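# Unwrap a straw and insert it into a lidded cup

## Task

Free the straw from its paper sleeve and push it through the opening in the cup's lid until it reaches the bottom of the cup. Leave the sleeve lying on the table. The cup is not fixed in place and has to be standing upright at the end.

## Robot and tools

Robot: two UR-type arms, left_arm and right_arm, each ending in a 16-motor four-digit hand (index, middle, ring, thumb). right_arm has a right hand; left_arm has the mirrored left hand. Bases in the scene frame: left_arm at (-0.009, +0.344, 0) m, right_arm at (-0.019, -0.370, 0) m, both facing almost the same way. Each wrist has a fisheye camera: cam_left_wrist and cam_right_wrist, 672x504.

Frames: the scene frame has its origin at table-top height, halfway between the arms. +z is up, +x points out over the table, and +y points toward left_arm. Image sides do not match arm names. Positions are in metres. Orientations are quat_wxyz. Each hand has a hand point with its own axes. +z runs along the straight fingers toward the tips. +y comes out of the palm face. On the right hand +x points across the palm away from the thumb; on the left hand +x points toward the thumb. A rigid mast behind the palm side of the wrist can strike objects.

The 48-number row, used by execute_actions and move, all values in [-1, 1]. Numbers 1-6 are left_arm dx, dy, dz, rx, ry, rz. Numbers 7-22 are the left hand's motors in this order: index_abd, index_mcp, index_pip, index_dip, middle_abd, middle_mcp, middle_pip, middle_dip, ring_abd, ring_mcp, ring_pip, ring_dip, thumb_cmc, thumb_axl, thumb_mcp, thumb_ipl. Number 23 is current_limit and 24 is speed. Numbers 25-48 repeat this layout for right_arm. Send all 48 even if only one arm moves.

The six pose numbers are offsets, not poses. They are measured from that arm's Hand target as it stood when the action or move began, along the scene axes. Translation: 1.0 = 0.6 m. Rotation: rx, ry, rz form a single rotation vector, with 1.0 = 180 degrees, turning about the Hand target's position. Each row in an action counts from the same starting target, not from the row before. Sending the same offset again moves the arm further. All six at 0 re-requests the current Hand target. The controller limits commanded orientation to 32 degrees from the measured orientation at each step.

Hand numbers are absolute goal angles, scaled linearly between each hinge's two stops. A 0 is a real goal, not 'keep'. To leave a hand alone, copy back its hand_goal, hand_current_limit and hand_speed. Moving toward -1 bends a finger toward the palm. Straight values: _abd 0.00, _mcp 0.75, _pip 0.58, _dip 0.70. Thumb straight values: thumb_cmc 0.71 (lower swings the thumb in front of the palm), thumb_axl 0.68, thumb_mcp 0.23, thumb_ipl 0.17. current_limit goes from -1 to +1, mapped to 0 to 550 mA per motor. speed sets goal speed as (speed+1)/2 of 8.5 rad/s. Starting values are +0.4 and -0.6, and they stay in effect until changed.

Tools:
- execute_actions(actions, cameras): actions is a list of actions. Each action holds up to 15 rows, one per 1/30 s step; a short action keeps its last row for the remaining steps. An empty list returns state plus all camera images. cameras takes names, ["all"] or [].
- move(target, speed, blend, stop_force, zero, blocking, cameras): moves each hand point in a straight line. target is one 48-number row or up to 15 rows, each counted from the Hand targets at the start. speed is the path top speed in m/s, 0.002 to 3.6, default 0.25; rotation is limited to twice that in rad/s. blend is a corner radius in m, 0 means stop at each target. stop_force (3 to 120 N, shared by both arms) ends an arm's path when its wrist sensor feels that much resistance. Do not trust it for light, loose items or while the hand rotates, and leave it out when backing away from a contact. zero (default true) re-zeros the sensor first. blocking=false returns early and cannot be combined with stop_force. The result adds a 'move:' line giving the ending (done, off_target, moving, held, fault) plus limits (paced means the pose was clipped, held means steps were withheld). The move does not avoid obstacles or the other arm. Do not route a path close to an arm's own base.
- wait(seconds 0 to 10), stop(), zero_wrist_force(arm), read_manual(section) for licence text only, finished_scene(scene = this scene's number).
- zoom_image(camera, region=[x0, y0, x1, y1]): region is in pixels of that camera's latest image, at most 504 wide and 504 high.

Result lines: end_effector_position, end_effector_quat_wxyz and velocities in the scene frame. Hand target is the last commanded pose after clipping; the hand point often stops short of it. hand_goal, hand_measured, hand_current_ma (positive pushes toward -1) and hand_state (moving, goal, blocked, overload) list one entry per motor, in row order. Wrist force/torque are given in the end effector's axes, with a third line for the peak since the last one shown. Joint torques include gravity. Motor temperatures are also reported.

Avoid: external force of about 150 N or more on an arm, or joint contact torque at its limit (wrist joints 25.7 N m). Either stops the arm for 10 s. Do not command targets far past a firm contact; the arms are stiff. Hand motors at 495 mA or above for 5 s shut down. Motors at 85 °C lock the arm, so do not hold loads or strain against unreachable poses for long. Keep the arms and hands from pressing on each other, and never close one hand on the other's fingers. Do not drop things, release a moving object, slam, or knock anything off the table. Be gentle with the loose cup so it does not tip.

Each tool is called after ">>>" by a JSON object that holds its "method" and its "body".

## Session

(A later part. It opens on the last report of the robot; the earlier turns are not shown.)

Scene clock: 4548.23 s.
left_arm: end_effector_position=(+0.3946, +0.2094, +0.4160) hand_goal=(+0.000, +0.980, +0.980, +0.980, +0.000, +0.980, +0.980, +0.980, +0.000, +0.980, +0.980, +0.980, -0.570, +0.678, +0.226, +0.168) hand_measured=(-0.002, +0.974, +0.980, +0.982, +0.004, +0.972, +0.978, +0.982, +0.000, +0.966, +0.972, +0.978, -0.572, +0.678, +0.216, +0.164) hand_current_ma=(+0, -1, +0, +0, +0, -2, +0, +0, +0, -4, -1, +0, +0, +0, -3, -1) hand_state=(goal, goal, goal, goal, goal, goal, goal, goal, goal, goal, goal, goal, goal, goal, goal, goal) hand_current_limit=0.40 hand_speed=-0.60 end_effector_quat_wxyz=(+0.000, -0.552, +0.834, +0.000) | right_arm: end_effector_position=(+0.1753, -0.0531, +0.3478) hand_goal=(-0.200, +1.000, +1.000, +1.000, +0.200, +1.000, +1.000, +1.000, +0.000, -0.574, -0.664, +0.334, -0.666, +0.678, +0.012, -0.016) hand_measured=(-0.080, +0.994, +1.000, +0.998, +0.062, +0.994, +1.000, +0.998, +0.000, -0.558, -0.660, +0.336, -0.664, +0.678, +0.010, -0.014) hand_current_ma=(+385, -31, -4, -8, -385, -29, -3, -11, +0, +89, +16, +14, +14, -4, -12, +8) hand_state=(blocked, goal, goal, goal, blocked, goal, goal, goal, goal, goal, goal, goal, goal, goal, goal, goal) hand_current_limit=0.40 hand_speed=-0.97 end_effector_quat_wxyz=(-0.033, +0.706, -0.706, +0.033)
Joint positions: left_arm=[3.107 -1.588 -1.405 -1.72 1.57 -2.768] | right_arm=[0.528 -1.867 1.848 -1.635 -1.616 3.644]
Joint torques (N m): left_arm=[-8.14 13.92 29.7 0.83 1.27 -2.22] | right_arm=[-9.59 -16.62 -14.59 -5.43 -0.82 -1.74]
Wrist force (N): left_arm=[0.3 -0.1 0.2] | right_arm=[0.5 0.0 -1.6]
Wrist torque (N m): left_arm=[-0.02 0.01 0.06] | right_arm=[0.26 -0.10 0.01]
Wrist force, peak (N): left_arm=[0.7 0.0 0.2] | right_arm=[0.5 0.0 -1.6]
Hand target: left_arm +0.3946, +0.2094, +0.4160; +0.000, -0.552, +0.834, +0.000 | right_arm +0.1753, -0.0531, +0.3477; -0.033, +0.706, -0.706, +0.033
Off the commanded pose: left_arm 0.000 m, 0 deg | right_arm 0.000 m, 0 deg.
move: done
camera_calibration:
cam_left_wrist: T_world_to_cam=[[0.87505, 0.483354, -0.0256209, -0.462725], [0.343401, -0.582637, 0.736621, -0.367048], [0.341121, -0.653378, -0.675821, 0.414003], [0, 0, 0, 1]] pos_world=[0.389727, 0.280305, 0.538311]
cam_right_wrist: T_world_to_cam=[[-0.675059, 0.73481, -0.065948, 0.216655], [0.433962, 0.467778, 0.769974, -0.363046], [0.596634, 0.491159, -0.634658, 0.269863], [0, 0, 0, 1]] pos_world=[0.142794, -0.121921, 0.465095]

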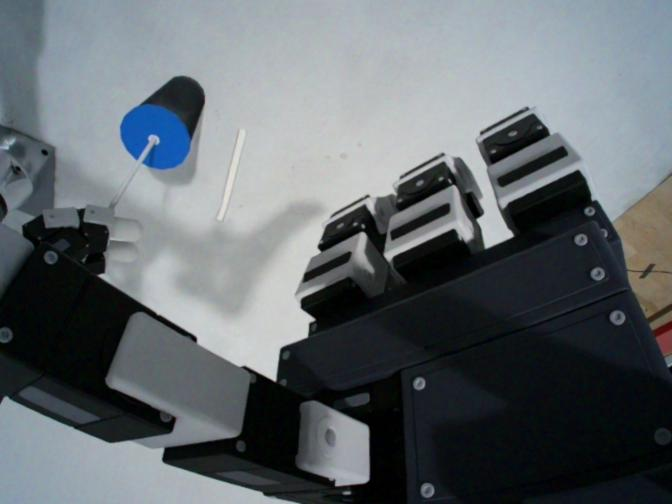

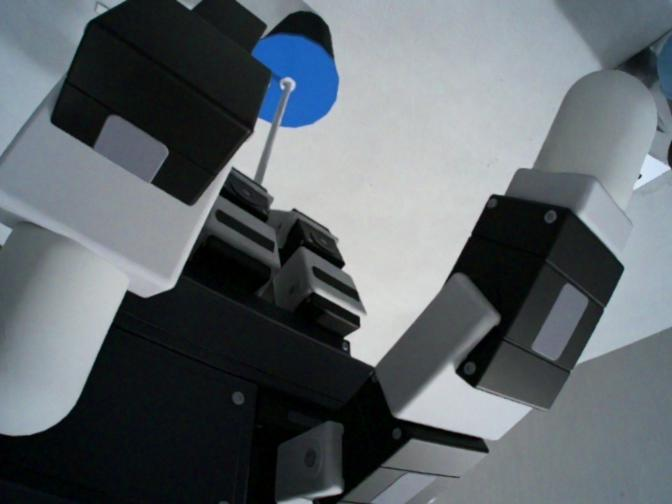

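>>> {"method": "move", "body": {"target": [[0,0,0,0,0,0,0,0.98,0.98,0.98,0,0.98,0.98,0.98,0,0.98,0.98,0.98,-0.57,0.678,0.226,0.168,0.4,-0.6,0,0,0.0025,0,0,0,-0.2,1,1,1,0.2,1,1,1,0,-0.574,-0.664,0.334,-0.666,0.678,0.012,-0.016,0.4,-0.97],[0,0,0,0,0,0,0,0.98,0.98,0.98,0,0.98,0.98,0.98,0,0.98,0.98,0.98,-0.57,0.678,0.226,0.168,0.4,-0.6,-0.0005,-0.00075,0.0025,0,0,0,-0.2,1,1,1,0.2,1,1,1,0,-0.574,-0.664,0.334,-0.666,0.678,0.012,-0.016,0.4,-0.97]], "speed": 0.008}}

>>> {"method": "move", "body": {"target": [0,0,0,0,0,0,0,0.98,0.98,0.98,0,0.98,0.98,0.98,0,0.98,0.98,0.98,-0.57,0.678,0.226,0.168,0.4,-0.6,0,0,-0.0058,0,0,0,-0.2,1,1,1,0.2,1,1,1,0,-0.574,-0.664,0.334,-0.666,0.678,0.012,-0.016,0.4,-0.97], "speed": 0.003, "stop_force": 3, "cameras": ["all"]}}

>>> {"method": "zoom_image", "body": {"camera": "cam_left_wrist", "region": [140, 124, 170, 147]}}

>>> {"method": "zoom_image", "body": {"camera": "cam_right_wrist", "region": [273, 73, 303, 96]}}

Scene clock: 4573.67 s.
left_arm: end_effector_position=(+0.3946, +0.2094, +0.4160) hand_goal=(+0.000, +0.980, +0.980, +0.980, +0.000, +0.980, +0.980, +0.980, +0.000, +0.980, +0.980, +0.980, -0.570, +0.678, +0.226, +0.168) hand_measured=(-0.002, +0.974, +0.980, +0.982, +0.004, +0.972, +0.978, +0.982, +0.000, +0.966, +0.972, +0.978, -0.572, +0.678, +0.216, +0.164) hand_current_ma=(+0, -1, +0, +0, +0, -2, +0, +0, +0, -4, -1, +0, +0, +0, -3, -1) hand_state=(goal, goal, goal, goal, goal, goal, goal, goal, goal, goal, goal, goal, goal, goal, goal, goal) hand_current_limit=0.40 hand_speed=-0.60 end_effector_quat_wxyz=(+0.000, -0.552, +0.834, +0.000) | right_arm: end_effector_position=(+0.1751, -0.0534, +0.3492) hand_goal=(-0.200, +1.000, +1.000, +1.000, +0.200, +1.000, +1.000, +1.000, +0.000, -0.574, -0.664, +0.334, -0.666, +0.678, +0.012, -0.016) hand_measured=(-0.080, +0.996, +1.000, +0.998, +0.062, +0.996, +1.000, +0.998, +0.000, -0.558, -0.660, +0.336, -0.664, +0.678, +0.010, -0.014) hand_current_ma=(+385, -22, -4, -8, -385, -22, -3, -11, +0, +89, +16, +14, +14, -4, -12, +8) hand_state=(blocked, goal, goal, goal, blocked, goal, goal, goal, goal, goal, goal, goal, goal, goal, goal, goal) hand_current_limit=0.40 hand_speed=-0.97 end_effector_quat_wxyz=(-0.033, +0.706, -0.706, +0.033)
Joint positions: left_arm=[3.107 -1.588 -1.405 -1.72 1.57 -2.768] | right_arm=[0.527 -1.868 1.846 -1.631 -1.616 3.644]
Joint torques (N m): left_arm=[-6.93 13.94 29.55 0.86 1.22 -2.21] | right_arm=[-9.2 -16.53 -15.72 0.11 0.95 -1.8]
Wrist force (N): left_arm=[0.2 0.0 0.2] | right_arm=[0.3 0.3 -0.7]
Wrist torque (N m): left_arm=[0.00 0.01 0.05] | right_arm=[0.16 -0.06 0.03]
Wrist force, peak (N): left_arm=[0.6 -0.2 0.3] | right_arm=[0.3 -0.2 -2.2]
Hand target: left_arm +0.3946, +0.2094, +0.4160; +0.000, -0.552, +0.834, +0.000 | right_arm +0.1750, -0.0535, +0.3492; -0.033, +0.706, -0.706, +0.033
Off the commanded pose: left_arm 0.000 m, 0 deg | right_arm 0.000 m, 0 deg.
move: done

Scene clock: 4575.47 s.
left_arm: end_effector_position=(+0.3946, +0.2094, +0.4160) hand_goal=(+0.000, +0.980, +0.980, +0.980, +0.000, +0.980, +0.980, +0.980, +0.000, +0.980, +0.980, +0.980, -0.570, +0.678, +0.226, +0.168) hand_measured=(-0.002, +0.974, +0.980, +0.982, +0.004, +0.972, +0.978, +0.982, +0.000, +0.966, +0.972, +0.978, -0.572, +0.678, +0.216, +0.164) hand_current_ma=(+0, -1, +0, +0, +0, -2, +0, +0, +0, -4, -1, +0, +0, +0, -3, -1) hand_state=(goal, goal, goal, goal, goal, goal, goal, goal, goal, goal, goal, goal, goal, goal, goal, goal) hand_current_limit=0.40 hand_speed=-0.60 end_effector_quat_wxyz=(+0.000, -0.552, +0.834, +0.000) | right_arm: end_effector_position=(+0.1750, -0.0535, +0.3470) hand_goal=(-0.200, +1.000, +1.000, +1.000, +0.200, +1.000, +1.000, +1.000, +0.000, -0.574, -0.664, +0.334, -0.666, +0.678, +0.012, -0.016) hand_measured=(-0.080, +1.000, +1.000, +0.998, +0.062, +1.000, +1.000, +0.998, +0.000, -0.558, -0.660, +0.336, -0.664, +0.678, +0.010, -0.014) hand_current_ma=(+385, -1, -1, -8, -385, +0, -1, -9, +0, +89, +16, +14, +14, -4, -12, +8) hand_state=(blocked, goal, goal, goal, blocked, goal, goal, goal, goal, goal, goal, goal, goal, goal, goal, goal) hand_current_limit=0.40 hand_speed=-0.97 end_effector_quat_wxyz=(-0.033, +0.706, -0.706, +0.033)
Joint positions: left_arm=[3.107 -1.588 -1.405 -1.72 1.57 -2.768] | right_arm=[0.527 -1.868 1.851 -1.636 -1.616 3.644]
Joint torques (N m): left_arm=[-8.11 15.06 29.12 0.72 1 -2.05] | right_arm=[-9.12 -12.92 -29.11 0.51 1.1 -1.7]
Wrist force (N): left_arm=[0.3 0.0 0.3] | right_arm=[0.5 -0.1 -3.1]
Wrist torque (N m): left_arm=[-0.01 0.01 0.05] | right_arm=[0.44 -0.09 0.06]
Wrist force, peak (N): left_arm=[0.4 -0.1 0.6] | right_arm=[0.5 -0.2 -4.0]
Hand target: left_arm +0.3946, +0.2094, +0.4160; +0.000, -0.552, +0.834, +0.000 | right_arm +0.1750, -0.0535, +0.3470; -0.033, +0.706, -0.706, +0.033 (not the last commanded pose)
Off the commanded pose: left_arm 0.000 m, 0 deg | right_arm 0.001 m, 0 deg.
move: contact (right_arm)
camera_calibration:
cam_left_wrist: T_world_to_cam=[[0.87505, 0.483354, -0.0256209, -0.462725], [0.343401, -0.582637, 0.736621, -0.367048], [0.341121, -0.653378, -0.675821, 0.414003], [0, 0, 0, 1]] pos_world=[0.389727, 0.280305, 0.538311]
cam_right_wrist: T_world_to_cam=[[-0.675015, 0.734846, -0.0659964, 0.216647], [0.433889, 0.46772, 0.77005, -0.362102], [0.596736, 0.491161, -0.63456, 0.269732], [0, 0, 0, 1]] pos_world=[0.142393, -0.122321, 0.464295]

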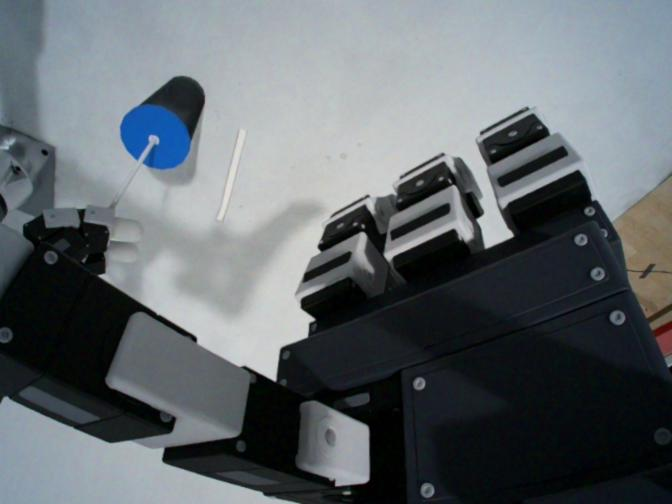

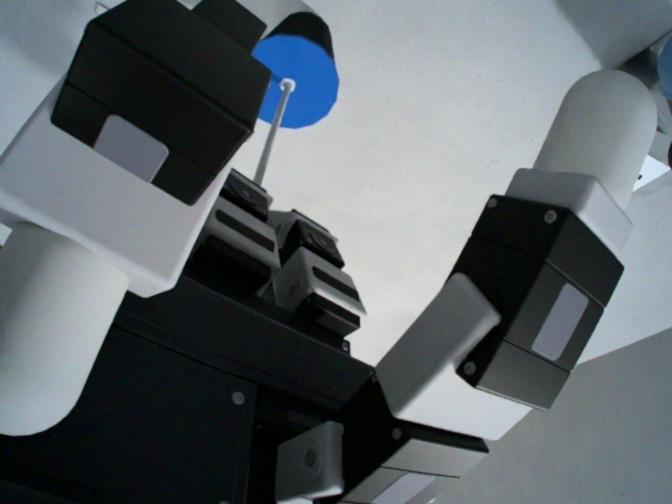

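Scaled by 16.800 from the camera's 672x504 image, which has a finer 960x720 frame.

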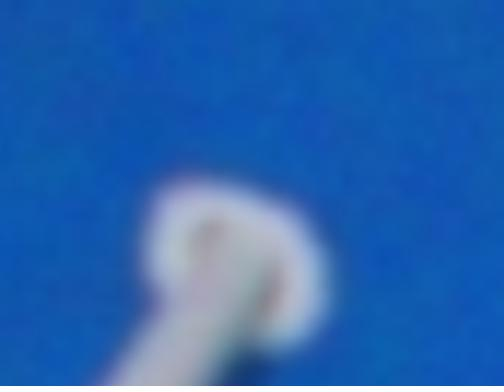

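Scaled by 16.800 from the camera's 672x504 image, which has a finer 960x720 frame.

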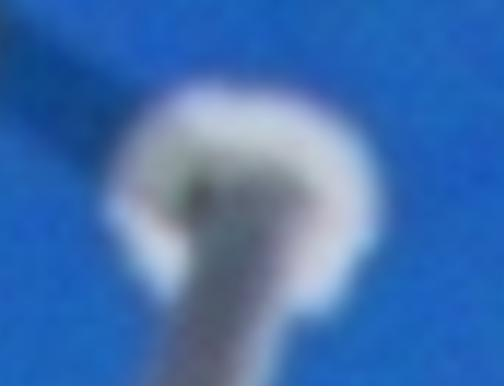

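>>> {"method": "move", "body": {"target": [[0,0,0,0,0,0,0,0.98,0.98,0.98,0,0.98,0.98,0.98,0,0.98,0.98,0.98,-0.57,0.678,0.226,0.168,0.4,-0.6,0,0,0.005,0,0,0,-0.2,1,1,1,0.2,1,1,1,0,-0.574,-0.664,0.334,-0.666,0.678,0.012,-0.016,0.4,-0.97],[0,0,0,0,0,0,0,0.98,0.98,0.98,0,0.98,0.98,0.98,0,0.98,0.98,0.98,-0.57,0.678,0.226,0.168,0.4,-0.6,-0.00017,-0.00083,0.005,0,0,0,-0.2,1,1,1,0.2,1,1,1,0,-0.574,-0.664,0.334,-0.666,0.678,0.012,-0.016,0.4,-0.97]], "speed": 0.008, "cameras": ["all"]}}

>>> {"method": "zoom_image", "body": {"camera": "cam_left_wrist", "region": [125, 118, 175, 156]}}

>>> {"method": "zoom_image", "body": {"camera": "cam_right_wrist", "region": [260, 70, 310, 108]}}

Scene clock: 4623.83 s.
left_arm: end_effector_position=(+0.3946, +0.2094, +0.4160) hand_goal=(+0.000, +0.980, +0.980, +0.980, +0.000, +0.980, +0.980, +0.980, +0.000, +0.980, +0.980, +0.980, -0.570, +0.678, +0.226, +0.168) hand_measured=(-0.002, +0.974, +0.980, +0.982, +0.004, +0.972, +0.978, +0.982, +0.000, +0.966, +0.972, +0.978, -0.572, +0.678, +0.216, +0.164) hand_current_ma=(+0, -1, +0, +0, +0, -2, +0, +0, +0, -4, -1, +0, +0, +0, -3, -1) hand_state=(goal, goal, goal, goal, goal, goal, goal, goal, goal, goal, goal, goal, goal, goal, goal, goal) hand_current_limit=0.40 hand_speed=-0.60 end_effector_quat_wxyz=(+0.000, -0.552, +0.834, +0.000) | right_arm: end_effector_position=(+0.1749, -0.0539, +0.3499) hand_goal=(-0.200, +1.000, +1.000, +1.000, +0.200, +1.000, +1.000, +1.000, +0.000, -0.574, -0.664, +0.334, -0.666, +0.678, +0.012, -0.016) hand_measured=(-0.080, +0.996, +1.000, +0.998, +0.062, +0.996, +1.000, +0.998, +0.000, -0.558, -0.660, +0.336, -0.664, +0.678, +0.010, -0.014) hand_current_ma=(+385, -21, -1, -8, -385, -23, -1, -9, +0, +89, +16, +14, +14, -4, -12, +8) hand_state=(blocked, goal, goal, goal, blocked, goal, goal, goal, goal, goal, goal, goal, goal, goal, goal, goal) hand_current_limit=0.40 hand_speed=-0.97 end_effector_quat_wxyz=(-0.033, +0.706, -0.706, +0.033)
Joint positions: left_arm=[3.107 -1.588 -1.405 -1.72 1.57 -2.768] | right_arm=[0.526 -1.869 1.845 -1.629 -1.616 3.643]
Joint torques (N m): left_arm=[-8.72 14.16 29.89 0.67 1.18 -2.18] | right_arm=[-10.11 -16.58 -30.32 0.03 1.09 -1.72]
Wrist force (N): left_arm=[0.3 0.3 0.5] | right_arm=[0.5 -0.2 -0.4]
Wrist torque (N m): left_arm=[0.01 0.00 0.06] | right_arm=[0.06 -0.11 0.09]
Wrist force, peak (N): left_arm=[0.6 -0.3 0.0] | right_arm=[0.4 -0.2 -3.4]
Hand target: left_arm +0.3946, +0.2094, +0.4160; +0.000, -0.552, +0.834, +0.000 | right_arm +0.1749, -0.0540, +0.3500; -0.033, +0.706, -0.706, +0.033
Off the commanded pose: left_arm 0.000 m, 0 deg | right_arm 0.000 m, 0 deg.
move: done
camera_calibration:
cam_left_wrist: T_world_to_cam=[[0.87505, 0.483354, -0.0256209, -0.462725], [0.343401, -0.582637, 0.736621, -0.367048], [0.341121, -0.653378, -0.675821, 0.414003], [0, 0, 0, 1]] pos_world=[0.389727, 0.280305, 0.538311]
cam_right_wrist: T_world_to_cam=[[-0.674986, 0.734878, -0.0659447, 0.217108], [0.434035, 0.467753, 0.769949, -0.364117], [0.596664, 0.491082, -0.634689, 0.271829], [0, 0, 0, 1]] pos_world=[0.142393, -0.122721, 0.467195]

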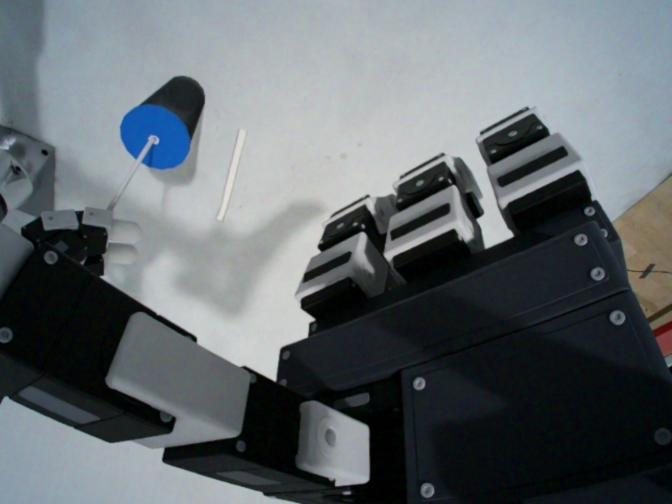

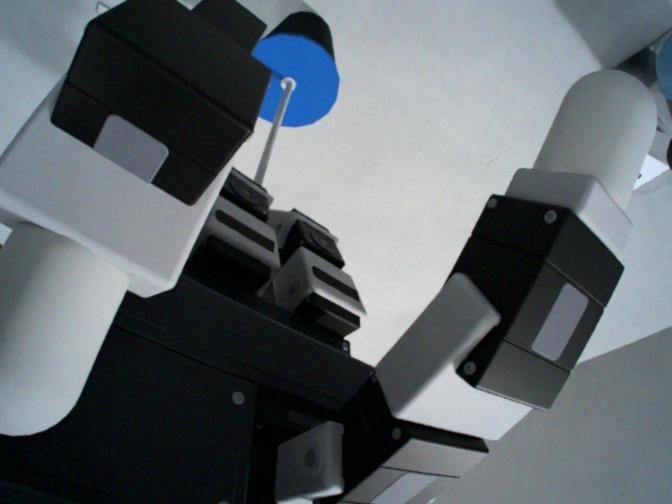

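Scaled by 10.080 from the camera's 672x504 image, which has a finer 960x720 frame.

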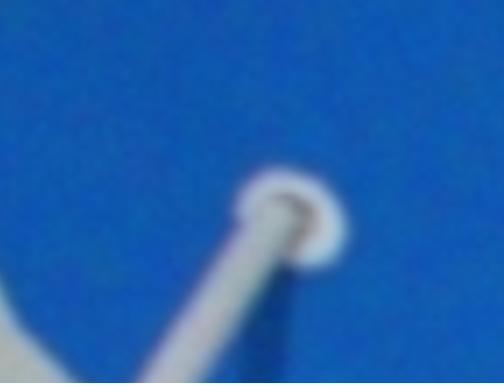

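Scaled by 10.080 from the camera's 672x504 image, which has a finer 960x720 frame.

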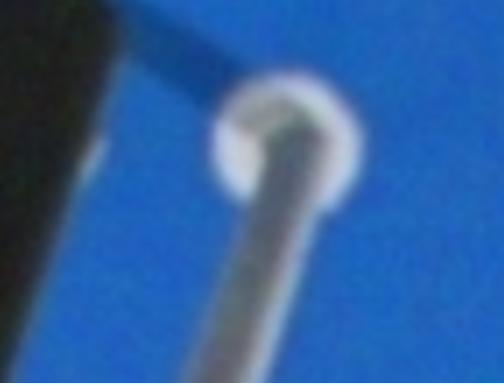

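>>> {"method": "execute_actions", "body": {"actions": []}}

>>> {"method": "zoom_image", "body": {"camera": "cam_left_wrist", "region": [125, 118, 175, 156]}}

>>> {"method": "zoom_image", "body": {"camera": "cam_right_wrist", "region": [260, 70, 310, 108]}}

Scene clock: 4664.40 s.
left_arm: end_effector_position=(+0.3946, +0.2094, +0.4160) hand_goal=(+0.000, +0.980, +0.980, +0.980, +0.000, +0.980, +0.980, +0.980, +0.000, +0.980, +0.980, +0.980, -0.570, +0.678, +0.226, +0.168) hand_measured=(-0.002, +0.974, +0.980, +0.982, +0.004, +0.972, +0.978, +0.982, +0.000, +0.966, +0.972, +0.978, -0.572, +0.678, +0.216, +0.164) hand_current_ma=(+0, -1, +0, +0, +0, -2, +0, +0, +0, -4, -1, +0, +0, +0, -3, -1) hand_state=(goal, goal, goal, goal, goal, goal, goal, goal, goal, goal, goal, goal, goal, goal, goal, goal) hand_current_limit=0.40 hand_speed=-0.60 end_effector_quat_wxyz=(+0.000, -0.552, +0.834, +0.000) | right_arm: end_effector_position=(+0.1749, -0.0540, +0.3500) hand_goal=(-0.200, +1.000, +1.000, +1.000, +0.200, +1.000, +1.000, +1.000, +0.000, -0.574, -0.664, +0.334, -0.666, +0.678, +0.012, -0.016) hand_measured=(-0.080, +0.996, +1.000, +0.998, +0.062, +0.996, +1.000, +0.998, +0.000, -0.558, -0.660, +0.336, -0.664, +0.678, +0.010, -0.014) hand_current_ma=(+385, -21, -1, -8, -385, -23, -1, -9, +0, +89, +16, +14, +14, -4, -12, +8) hand_state=(blocked, goal, goal, goal, blocked, goal, goal, goal, goal, goal, goal, goal, goal, goal, goal, goal) hand_current_limit=0.40 hand_speed=-0.97 end_effector_quat_wxyz=(-0.033, +0.706, -0.706, +0.033)
Joint positions: left_arm=[3.107 -1.588 -1.405 -1.72 1.57 -2.768] | right_arm=[0.526 -1.869 1.845 -1.628 -1.616 3.642]
Joint velocities: within noise
Joint torques (N m): left_arm=[-8.55 14.65 29.5 0.85 1.04 -2.14] | right_arm=[-9.84 -16.58 -30.53 0.05 1.08 -1.67]
Motor temperatures (°C): left_arm=[33 30 31 40 35 38] | right_arm=[28 32 31 41 34 33]
Wrist force (N): left_arm=[0.1 -0.2 0.5] | right_arm=[0.2 -0.2 -0.6]
Wrist torque (N m): left_arm=[-0.05 0.04 0.04] | right_arm=[0.08 -0.06 0.06]
Wrist force, peak (N): left_arm=[0.5 -0.2 0.5] | right_arm=[0.5 -0.1 -0.8]
Hand target: left_arm +0.3946, +0.2094, +0.4160; +0.000, -0.552, +0.834, +0.000 | right_arm +0.1749, -0.0540, +0.3500; -0.033, +0.706, -0.706, +0.033
Off the commanded pose: left_arm 0.000 m, 0 deg | right_arm 0.000 m, 0 deg.
camera_calibration:
cam_left_wrist: T_world_to_cam=[[0.87505, 0.483354, -0.0256209, -0.462725], [0.343401, -0.582637, 0.736621, -0.367048], [0.341121, -0.653378, -0.675821, 0.414003], [0, 0, 0, 1]] pos_world=[0.389727, 0.280305, 0.538311]
cam_right_wrist: T_world_to_cam=[[-0.675019, 0.734843, -0.0659916, 0.217142], [0.433935, 0.467757, 0.770002, -0.364114], [0.596699, 0.49113, -0.634619, 0.27197], [0, 0, 0, 1]] pos_world=[0.142293, -0.122821, 0.467295]

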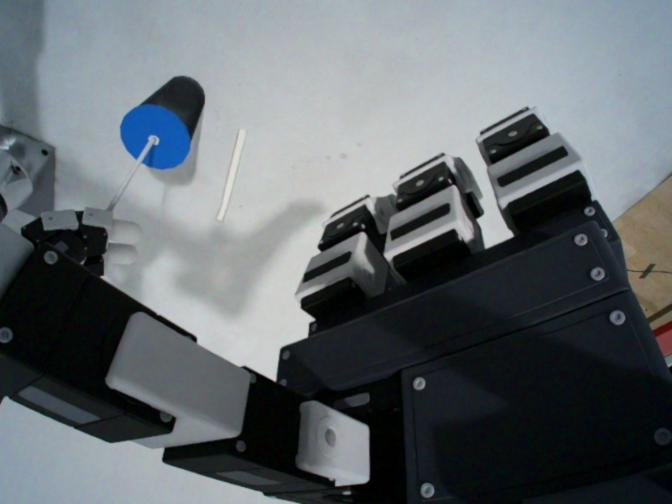

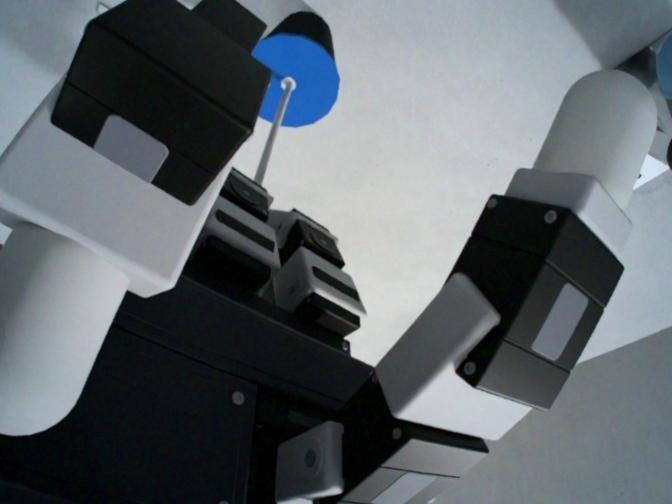

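Scaled by 10.080 from the camera's 672x504 image, which has a finer 960x720 frame.

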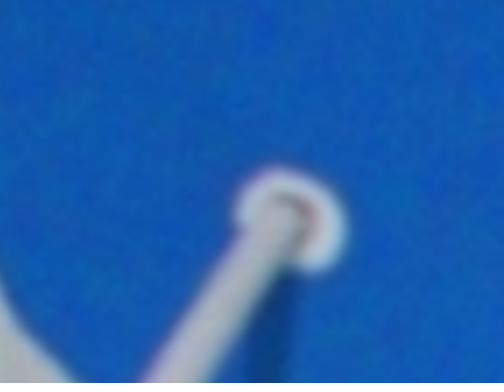

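Scaled by 10.080 from the camera's 672x504 image, which has a finer 960x720 frame.

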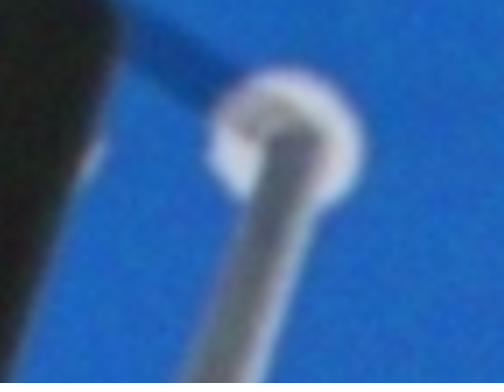

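>>> {"method": "move", "body": {"target": [0,0,0,0,0,0,0,0.98,0.98,0.98,0,0.98,0.98,0.98,0,0.98,0.98,0.98,-0.57,0.678,0.226,0.168,0.4,-0.6,0.0005,-0.0018,0,0,0,0,-0.2,1,1,1,0.2,1,1,1,0,-0.574,-0.664,0.334,-0.666,0.678,0.012,-0.016,0.4,-0.97], "speed": 0.005, "cameras": ["all"]}}

>>> {"method": "zoom_image", "body": {"camera": "cam_left_wrist", "region": [138, 124, 168, 147]}}

>>> {"method": "zoom_image", "body": {"camera": "cam_right_wrist", "region": [274, 72, 304, 95]}}

Scene clock: 4681.90 s.
left_arm: end_effector_position=(+0.3946, +0.2094, +0.4160) hand_goal=(+0.000, +0.980, +0.980, +0.980, +0.000, +0.980, +0.980, +0.980, +0.000, +0.980, +0.980, +0.980, -0.570, +0.678, +0.226, +0.168) hand_measured=(-0.002, +0.974, +0.980, +0.982, +0.004, +0.972, +0.978, +0.982, +0.000, +0.966, +0.972, +0.978, -0.572, +0.678, +0.216, +0.164) hand_current_ma=(+0, -1, +0, +0, +0, -2, +0, +0, +0, -4, -1, +0, +0, +0, -3, -1) hand_state=(goal, goal, goal, goal, goal, goal, goal, goal, goal, goal, goal, goal, goal, goal, goal, goal) hand_current_limit=0.40 hand_speed=-0.60 end_effector_quat_wxyz=(+0.000, -0.552, +0.834, +0.000) | right_arm: end_effector_position=(+0.1752, -0.0550, +0.3500) hand_goal=(-0.200, +1.000, +1.000, +1.000, +0.200, +1.000, +1.000, +1.000, +0.000, -0.574, -0.664, +0.334, -0.666, +0.678, +0.012, -0.016) hand_measured=(-0.080, +0.996, +1.000, +0.998, +0.062, +0.996, +1.000, +0.998, +0.000, -0.558, -0.660, +0.336, -0.664, +0.678, +0.010, -0.014) hand_current_ma=(+385, -21, -1, -8, -385, -23, -1, -9, +0, +89, +16, +14, +14, -4, -12, +8) hand_state=(blocked, goal, goal, goal, blocked, goal, goal, goal, goal, goal, goal, goal, goal, goal, goal, goal) hand_current_limit=0.40 hand_speed=-0.97 end_effector_quat_wxyz=(-0.033, +0.706, -0.706, +0.033)
Joint positions: left_arm=[3.107 -1.588 -1.405 -1.72 1.57 -2.768] | right_arm=[0.523 -1.871 1.846 -1.628 -1.616 3.64]
Joint torques (N m): left_arm=[-8.57 14.29 29.95 0.67 1.22 -2.1] | right_arm=[-10.57 -15.95 -15.13 0.16 1.29 -1.92]
Wrist force (N): left_arm=[0.3 0.2 0.2] | right_arm=[0.2 0.0 -0.7]
Wrist torque (N m): left_arm=[0.02 0.01 0.06] | right_arm=[0.11 -0.05 0.07]
Wrist force, peak (N): left_arm=[0.5 -0.4 0.5] | right_arm=[0.7 0.1 -0.8]
Hand target: left_arm +0.3946, +0.2094, +0.4160; +0.000, -0.552, +0.834, +0.000 | right_arm +0.1752, -0.0551, +0.3500; -0.033, +0.706, -0.706, +0.033
Off the commanded pose: left_arm 0.000 m, 0 deg | right_arm 0.000 m, 0 deg.
move: done
camera_calibration:
cam_left_wrist: T_world_to_cam=[[0.87505, 0.483354, -0.0256209, -0.462725], [0.343401, -0.582637, 0.736621, -0.367048], [0.341121, -0.653378, -0.675821, 0.414003], [0, 0, 0, 1]] pos_world=[0.389727, 0.280305, 0.538311]
cam_right_wrist: T_world_to_cam=[[-0.675019, 0.734843, -0.0659916, 0.218153], [0.433935, 0.467757, 0.770002, -0.36373], [0.596699, 0.49113, -0.634619, 0.272331], [0, 0, 0, 1]] pos_world=[0.142593, -0.123921, 0.467295]

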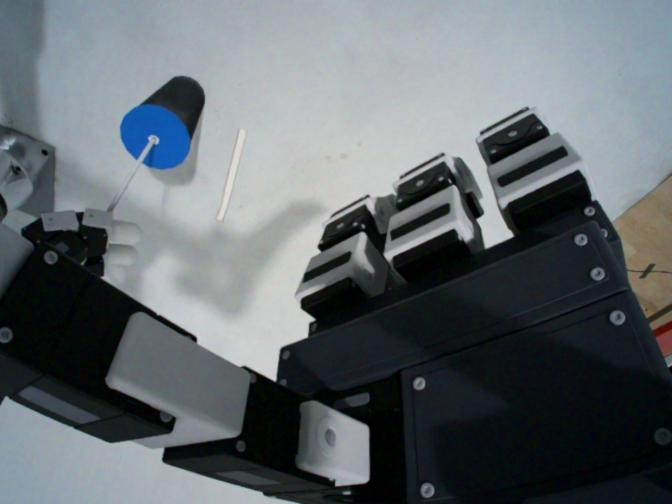

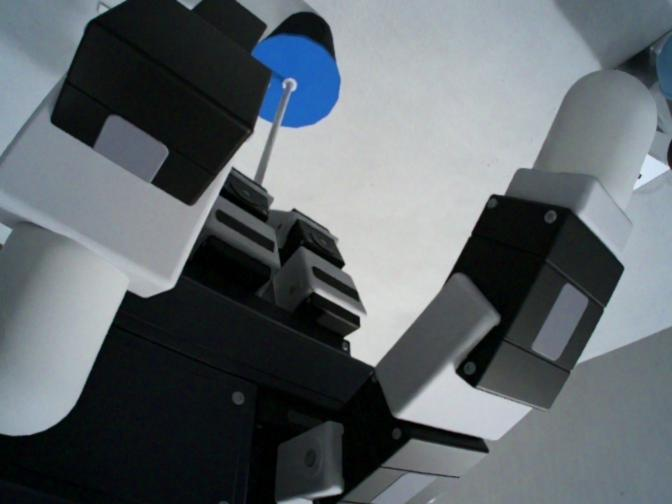

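Scaled by 16.800 from the camera's 672x504 image, which has a finer 960x720 frame.

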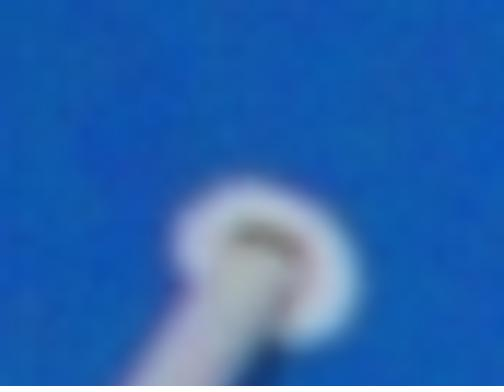

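Scaled by 16.800 from the camera's 672x504 image, which has a finer 960x720 frame.

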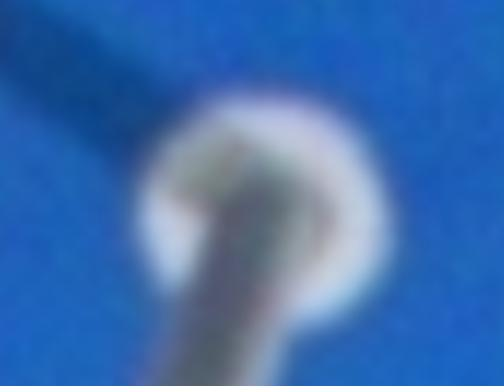

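>>> {"method": "move", "body": {"target": [0,0,0,0,0,0,0,0.98,0.98,0.98,0,0.98,0.98,0.98,0,0.98,0.98,0.98,-0.57,0.678,0.226,0.168,0.4,-0.6,0.0006,0.0005,0,0,0,0,-0.2,1,1,1,0.2,1,1,1,0,-0.574,-0.664,0.334,-0.666,0.678,0.012,-0.016,0.4,-0.97], "speed": 0.005, "cameras": []}}

>>> {"method": "move", "body": {"target": [0,0,0,0,0,0,0,0.98,0.98,0.98,0,0.98,0.98,0.98,0,0.98,0.98,0.98,-0.57,0.678,0.226,0.168,0.4,-0.6,0,0,-0.0117,0,0,0,-0.2,1,1,1,0.2,1,1,1,0,-0.574,-0.664,0.334,-0.666,0.678,0.012,-0.016,0.4,-0.97], "speed": 0.003, "stop_force": 3, "cameras": ["all"]}}

>>> {"method": "zoom_image", "body": {"camera": "cam_left_wrist", "region": [138, 124, 168, 147]}}

>>> {"method": "zoom_image", "body": {"camera": "cam_right_wrist", "region": [274, 72, 304, 95]}}

Scene clock: 4698.93 s.
left_arm: end_effector_position=(+0.3946, +0.2094, +0.4160) hand_goal=(+0.000, +0.980, +0.980, +0.980, +0.000, +0.980, +0.980, +0.980, +0.000, +0.980, +0.980, +0.980, -0.570, +0.678, +0.226, +0.168) hand_measured=(-0.002, +0.974, +0.980, +0.982, +0.004, +0.972, +0.978, +0.982, +0.000, +0.966, +0.972, +0.978, -0.572, +0.678, +0.216, +0.164) hand_current_ma=(+0, -1, +0, +0, +0, -2, +0, +0, +0, -4, -1, +0, +0, +0, -3, -1) hand_state=(goal, goal, goal, goal, goal, goal, goal, goal, goal, goal, goal, goal, goal, goal, goal, goal) hand_current_limit=0.40 hand_speed=-0.60 end_effector_quat_wxyz=(+0.000, -0.552, +0.834, +0.000) | right_arm: end_effector_position=(+0.1756, -0.0548, +0.3500) hand_goal=(-0.200, +1.000, +1.000, +1.000, +0.200, +1.000, +1.000, +1.000, +0.000, -0.574, -0.664, +0.334, -0.666, +0.678, +0.012, -0.016) hand_measured=(-0.080, +0.996, +1.000, +0.998, +0.062, +0.996, +1.000, +0.998, +0.000, -0.558, -0.660, +0.336, -0.664, +0.678, +0.010, -0.014) hand_current_ma=(+385, -21, -1, -8, -385, -23, -1, -9, +0, +89, +16, +14, +14, -4, -12, +8) hand_state=(blocked, goal, goal, goal, blocked, goal, goal, goal, goal, goal, goal, goal, goal, goal, goal, goal) hand_current_limit=0.40 hand_speed=-0.97 end_effector_quat_wxyz=(-0.033, +0.706, -0.706, +0.033)
Joint positions: left_arm=[3.107 -1.588 -1.405 -1.72 1.57 -2.768] | right_arm=[0.523 -1.87 1.845 -1.628 -1.616 3.64]
Joint torques (N m): left_arm=[-7.85 14.16 29.09 0.76 1.06 -1.96] | right_arm=[7.96 -2.72 -29.61 -5.62 0.8 1.7]
Wrist force (N): left_arm=[0.2 -0.1 0.4] | right_arm=[0.5 -0.1 -0.6]
Wrist torque (N m): left_arm=[-0.04 0.02 0.05] | right_arm=[0.09 -0.10 0.09]
Wrist force, peak (N): left_arm=[0.4 0.0 0.7] | right_arm=[0.2 0.0 -1.0]
Hand target: left_arm +0.3946, +0.2094, +0.4160; +0.000, -0.552, +0.834, +0.000 | right_arm +0.1756, -0.0548, +0.3500; -0.033, +0.706, -0.706, +0.033
Off the commanded pose: left_arm 0.000 m, 0 deg | right_arm 0.000 m, 0 deg.
move: done
No camera images: "cameras" was empty.

Scene clock: 4702.10 s.
left_arm: end_effector_position=(+0.3946, +0.2094, +0.4160) hand_goal=(+0.000, +0.980, +0.980, +0.980, +0.000, +0.980, +0.980, +0.980, +0.000, +0.980, +0.980, +0.980, -0.570, +0.678, +0.226, +0.168) hand_measured=(-0.002, +0.974, +0.980, +0.982, +0.004, +0.972, +0.978, +0.982, +0.000, +0.966, +0.972, +0.978, -0.572, +0.678, +0.216, +0.164) hand_current_ma=(+0, -1, +0, +0, +0, -2, +0, +0, +0, -4, -1, +0, +0, +0, -3, -1) hand_state=(goal, goal, goal, goal, goal, goal, goal, goal, goal, goal, goal, goal, goal, goal, goal, goal) hand_current_limit=0.40 hand_speed=-0.60 end_effector_quat_wxyz=(+0.000, -0.552, +0.834, +0.000) | right_arm: end_effector_position=(+0.1756, -0.0548, +0.3430) hand_goal=(-0.200, +1.000, +1.000, +1.000, +0.200, +1.000, +1.000, +1.000, +0.000, -0.574, -0.664, +0.334, -0.666, +0.678, +0.012, -0.016) hand_measured=(-0.080, +1.000, +1.000, +0.998, +0.062, +1.000, +1.000, +0.998, +0.000, -0.558, -0.660, +0.336, -0.664, +0.678, +0.010, -0.014) hand_current_ma=(+385, -1, -1, -8, -385, -1, -1, -9, +0, +89, +16, +14, +14, -4, -12, +8) hand_state=(blocked, goal, goal, goal, blocked, goal, goal, goal, goal, goal, goal, goal, goal, goal, goal, goal) hand_current_limit=0.40 hand_speed=-0.97 end_effector_quat_wxyz=(-0.033, +0.706, -0.706, +0.033)
Joint positions: left_arm=[3.107 -1.588 -1.405 -1.72 1.57 -2.768] | right_arm=[0.523 -1.87 1.863 -1.646 -1.616 3.64]
Joint torques (N m): left_arm=[-7.39 14.67 29.85 0.83 1.02 -1.97] | right_arm=[6.87 -15.7 -13.82 -5.14 -0.66 1.62]
Wrist force (N): left_arm=[0.4 0.1 0.5] | right_arm=[0.4 -0.1 -3.0]
Wrist torque (N m): left_arm=[-0.01 0.00 0.07] | right_arm=[0.44 -0.10 0.09]
Wrist force, peak (N): left_arm=[0.3 -0.3 0.5] | right_arm=[0.3 -0.3 -3.4]
Hand target: left_arm +0.3946, +0.2094, +0.4160; +0.000, -0.552, +0.834, +0.000 | right_arm +0.1756, -0.0548, +0.3430; -0.033, +0.706, -0.706, +0.033
Off the commanded pose: left_arm 0.000 m, 0 deg | right_arm 0.000 m, 0 deg.
move: done
camera_calibration:
cam_left_wrist: T_world_to_cam=[[0.87505, 0.483354, -0.0256209, -0.462725], [0.343401, -0.582637, 0.736621, -0.367048], [0.341121, -0.653378, -0.675821, 0.414003], [0, 0, 0, 1]] pos_world=[0.389727, 0.280305, 0.538311]
cam_right_wrist: T_world_to_cam=[[-0.675019, 0.734843, -0.0659916, 0.217741], [0.433935, 0.467757, 0.770002, -0.358654], [0.596699, 0.49113, -0.634619, 0.267502], [0, 0, 0, 1]] pos_world=[0.142993, -0.123621, 0.460295]

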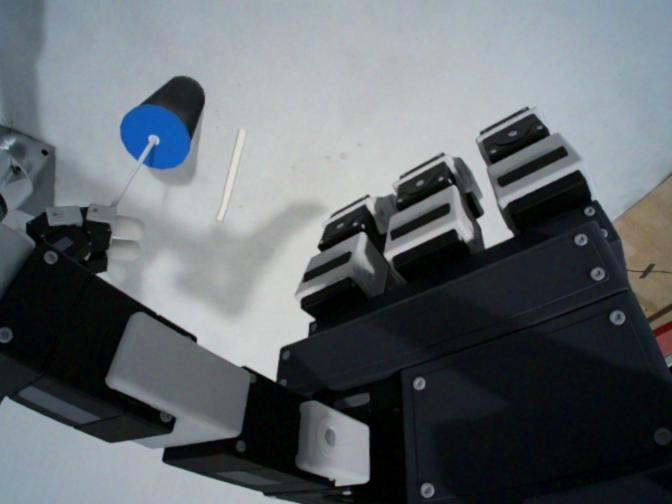

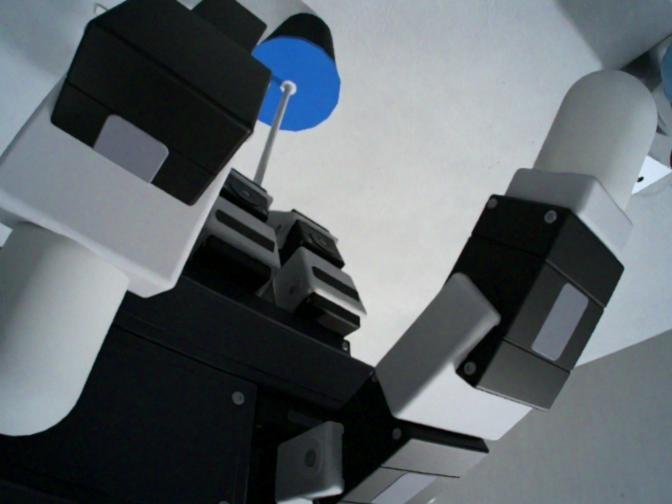

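Scaled by 16.800 from the camera's 672x504 image, which has a finer 960x720 frame.

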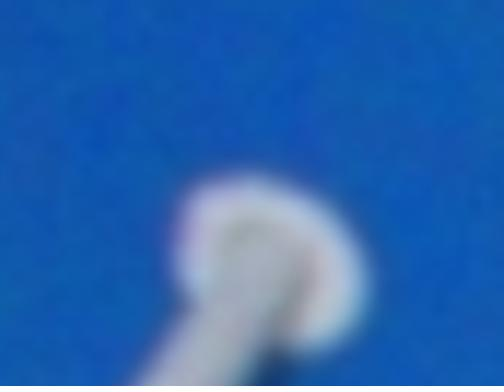

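Scaled by 16.800 from the camera's 672x504 image, which has a finer 960x720 frame.

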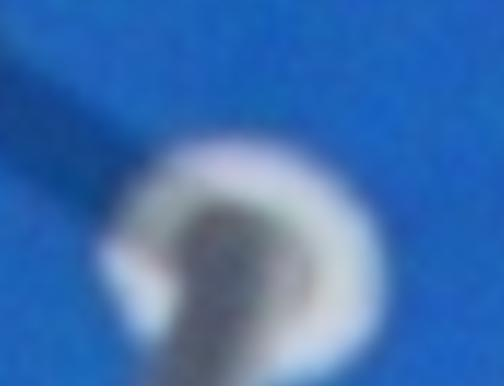

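>>> {"method": "zoom_image", "body": {"camera": "cam_left_wrist", "region": [20, 110, 190, 280]}}

>>> {"method": "zoom_image", "body": {"camera": "cam_right_wrist", "region": [220, 60, 330, 200]}}

Scaled by 2.965 from the camera's 672x504 image, which has a finer 960x720 frame.

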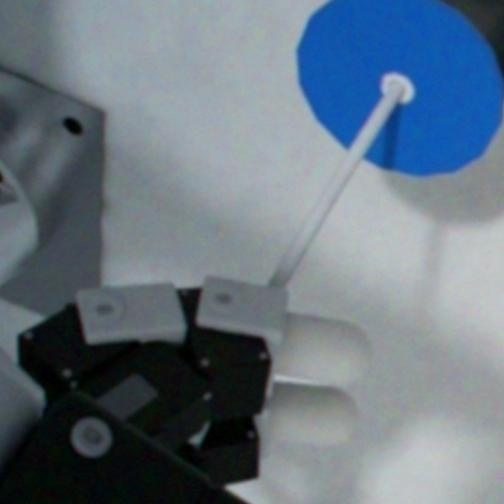

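Scaled by 3.600 from the camera's 672x504 image, which has a finer 960x720 frame.

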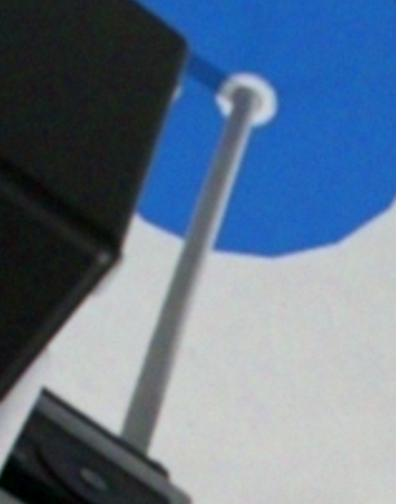

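>>> {"method": "move", "body": {"target": [0,0,0,0,0,0,0,0.98,0.98,0.98,0,0.98,0.98,0.98,0,0.98,0.98,0.98,-0.57,0.678,0.226,0.168,0.4,-0.6,0,0,-0.0083,0,0,0,-0.2,1,1,1,0.2,1,1,1,0,-0.574,-0.664,0.334,-0.666,0.678,0.012,-0.016,0.4,-0.97], "speed": 0.003, "stop_force": 3, "cameras": ["all"]}}

>>> {"method": "zoom_image", "body": {"camera": "cam_left_wrist", "region": [20, 110, 190, 280]}}

>>> {"method": "zoom_image", "body": {"camera": "cam_right_wrist", "region": [220, 60, 330, 200]}}

Scene clock: 4742.43 s.
left_arm: end_effector_position=(+0.3946, +0.2094, +0.4160) hand_goal=(+0.000, +0.980, +0.980, +0.980, +0.000, +0.980, +0.980, +0.980, +0.000, +0.980, +0.980, +0.980, -0.570, +0.678, +0.226, +0.168) hand_measured=(-0.002, +0.974, +0.980, +0.982, +0.004, +0.972, +0.978, +0.982, +0.000, +0.966, +0.972, +0.978, -0.572, +0.678, +0.216, +0.164) hand_current_ma=(+0, -1, +0, +0, +0, -2, +0, +0, +0, -4, -1, +0, +0, +0, -3, -1) hand_state=(goal, goal, goal, goal, goal, goal, goal, goal, goal, goal, goal, goal, goal, goal, goal, goal) hand_current_limit=0.40 hand_speed=-0.60 end_effector_quat_wxyz=(+0.000, -0.552, +0.834, +0.000) | right_arm: end_effector_position=(+0.1756, -0.0548, +0.3380) hand_goal=(-0.200, +1.000, +1.000, +1.000, +0.200, +1.000, +1.000, +1.000, +0.000, -0.574, -0.664, +0.334, -0.666, +0.678, +0.012, -0.016) hand_measured=(-0.080, +1.000, +1.000, +0.998, +0.062, +1.000, +1.000, +0.998, +0.000, -0.558, -0.660, +0.336, -0.664, +0.678, +0.010, -0.014) hand_current_ma=(+385, +0, -1, -8, -385, -1, -1, -9, +0, +89, +15, +14, +14, -4, -12, +8) hand_state=(blocked, goal, goal, goal, blocked, goal, goal, goal, goal, goal, goal, goal, goal, goal, goal, goal) hand_current_limit=0.40 hand_speed=-0.97 end_effector_quat_wxyz=(-0.033, +0.706, -0.706, +0.033)
Joint positions: left_arm=[3.107 -1.588 -1.405 -1.72 1.57 -2.768] | right_arm=[0.523 -1.87 1.876 -1.659 -1.616 3.64]
Joint torques (N m): left_arm=[-7.22 13.43 28.93 0.65 1.14 -1.77] | right_arm=[6.15 -10.32 -13.9 -5 -0.15 1.08]
Wrist force (N): left_arm=[0.1 -0.3 0.3] | right_arm=[0.3 -0.5 -3.8]
Wrist torque (N m): left_arm=[-0.06 0.03 0.05] | right_arm=[0.51 -0.07 0.07]
Wrist force, peak (N): left_arm=[0.7 0.1 0.4] | right_arm=[0.5 -0.3 -4.6]
Hand target: left_arm +0.3946, +0.2094, +0.4160; +0.000, -0.552, +0.834, +0.000 | right_arm +0.1756, -0.0548, +0.3380; -0.033, +0.706, -0.706, +0.033
Off the commanded pose: left_arm 0.000 m, 0 deg | right_arm 0.000 m, 0 deg.
move: done
camera_calibration:
cam_left_wrist: T_world_to_cam=[[0.87505, 0.483354, -0.0256209, -0.462725], [0.343401, -0.582637, 0.736621, -0.367048], [0.341121, -0.653378, -0.675821, 0.414003], [0, 0, 0, 1]] pos_world=[0.389727, 0.280305, 0.538311]
cam_right_wrist: T_world_to_cam=[[-0.675015, 0.734846, -0.0659964, 0.217413], [0.433889, 0.46772, 0.77005, -0.354824], [0.596736, 0.491161, -0.63456, 0.264301], [0, 0, 0, 1]] pos_world=[0.142993, -0.123621, 0.455295]

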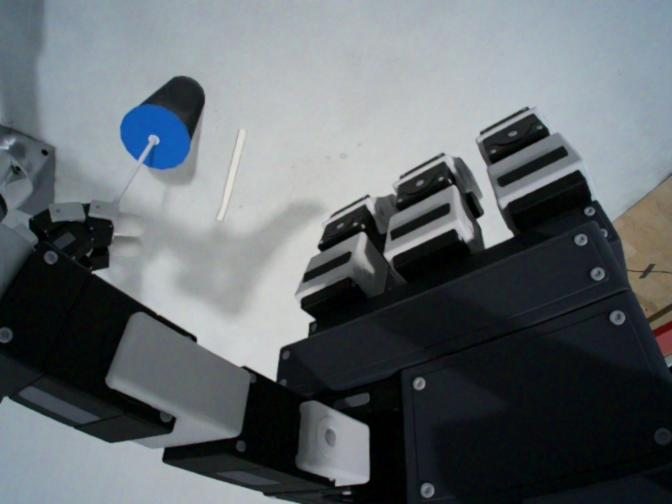

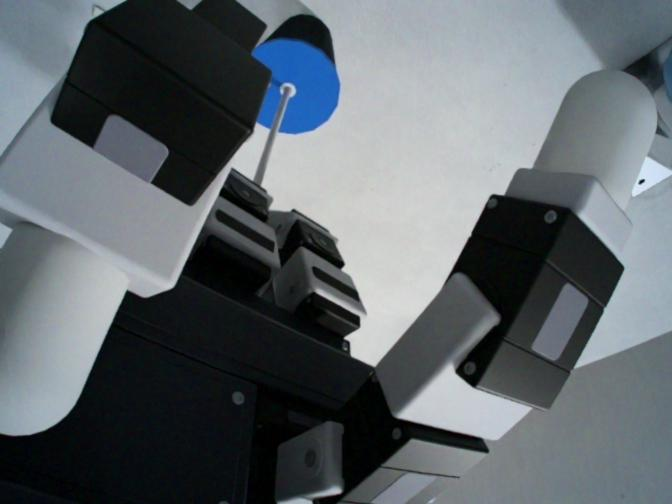

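Scaled by 2.965 from the camera's 672x504 image, which has a finer 960x720 frame.

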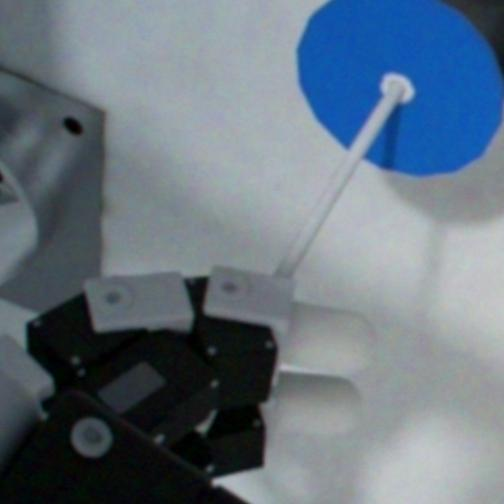

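Scaled by 3.600 from the camera's 672x504 image, which has a finer 960x720 frame.

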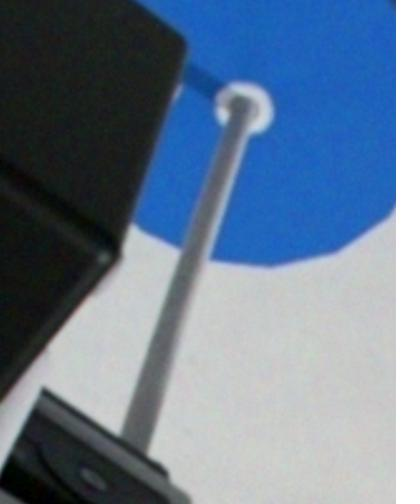

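>>> {"method": "zoom_image", "body": {"camera": "cam_left_wrist", "region": [138, 124, 168, 147]}}

>>> {"method": "zoom_image", "body": {"camera": "cam_right_wrist", "region": [274, 77, 304, 100]}}

Scaled by 16.800 from the camera's 672x504 image, which has a finer 960x720 frame.

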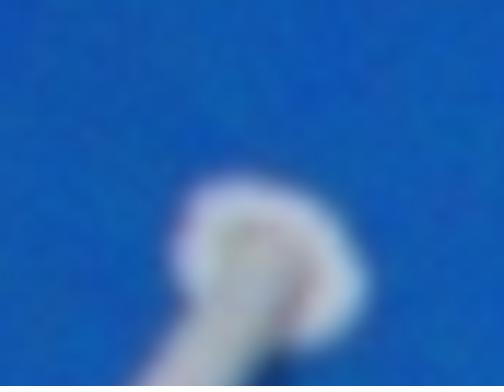

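Scaled by 16.800 from the camera's 672x504 image, which has a finer 960x720 frame.

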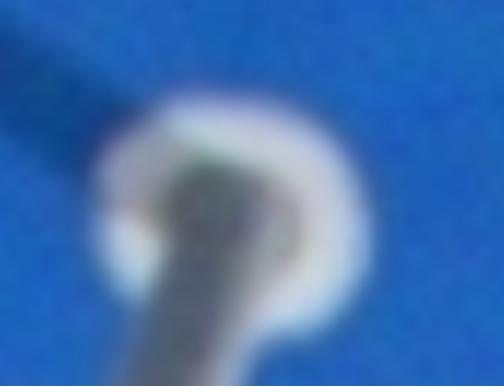

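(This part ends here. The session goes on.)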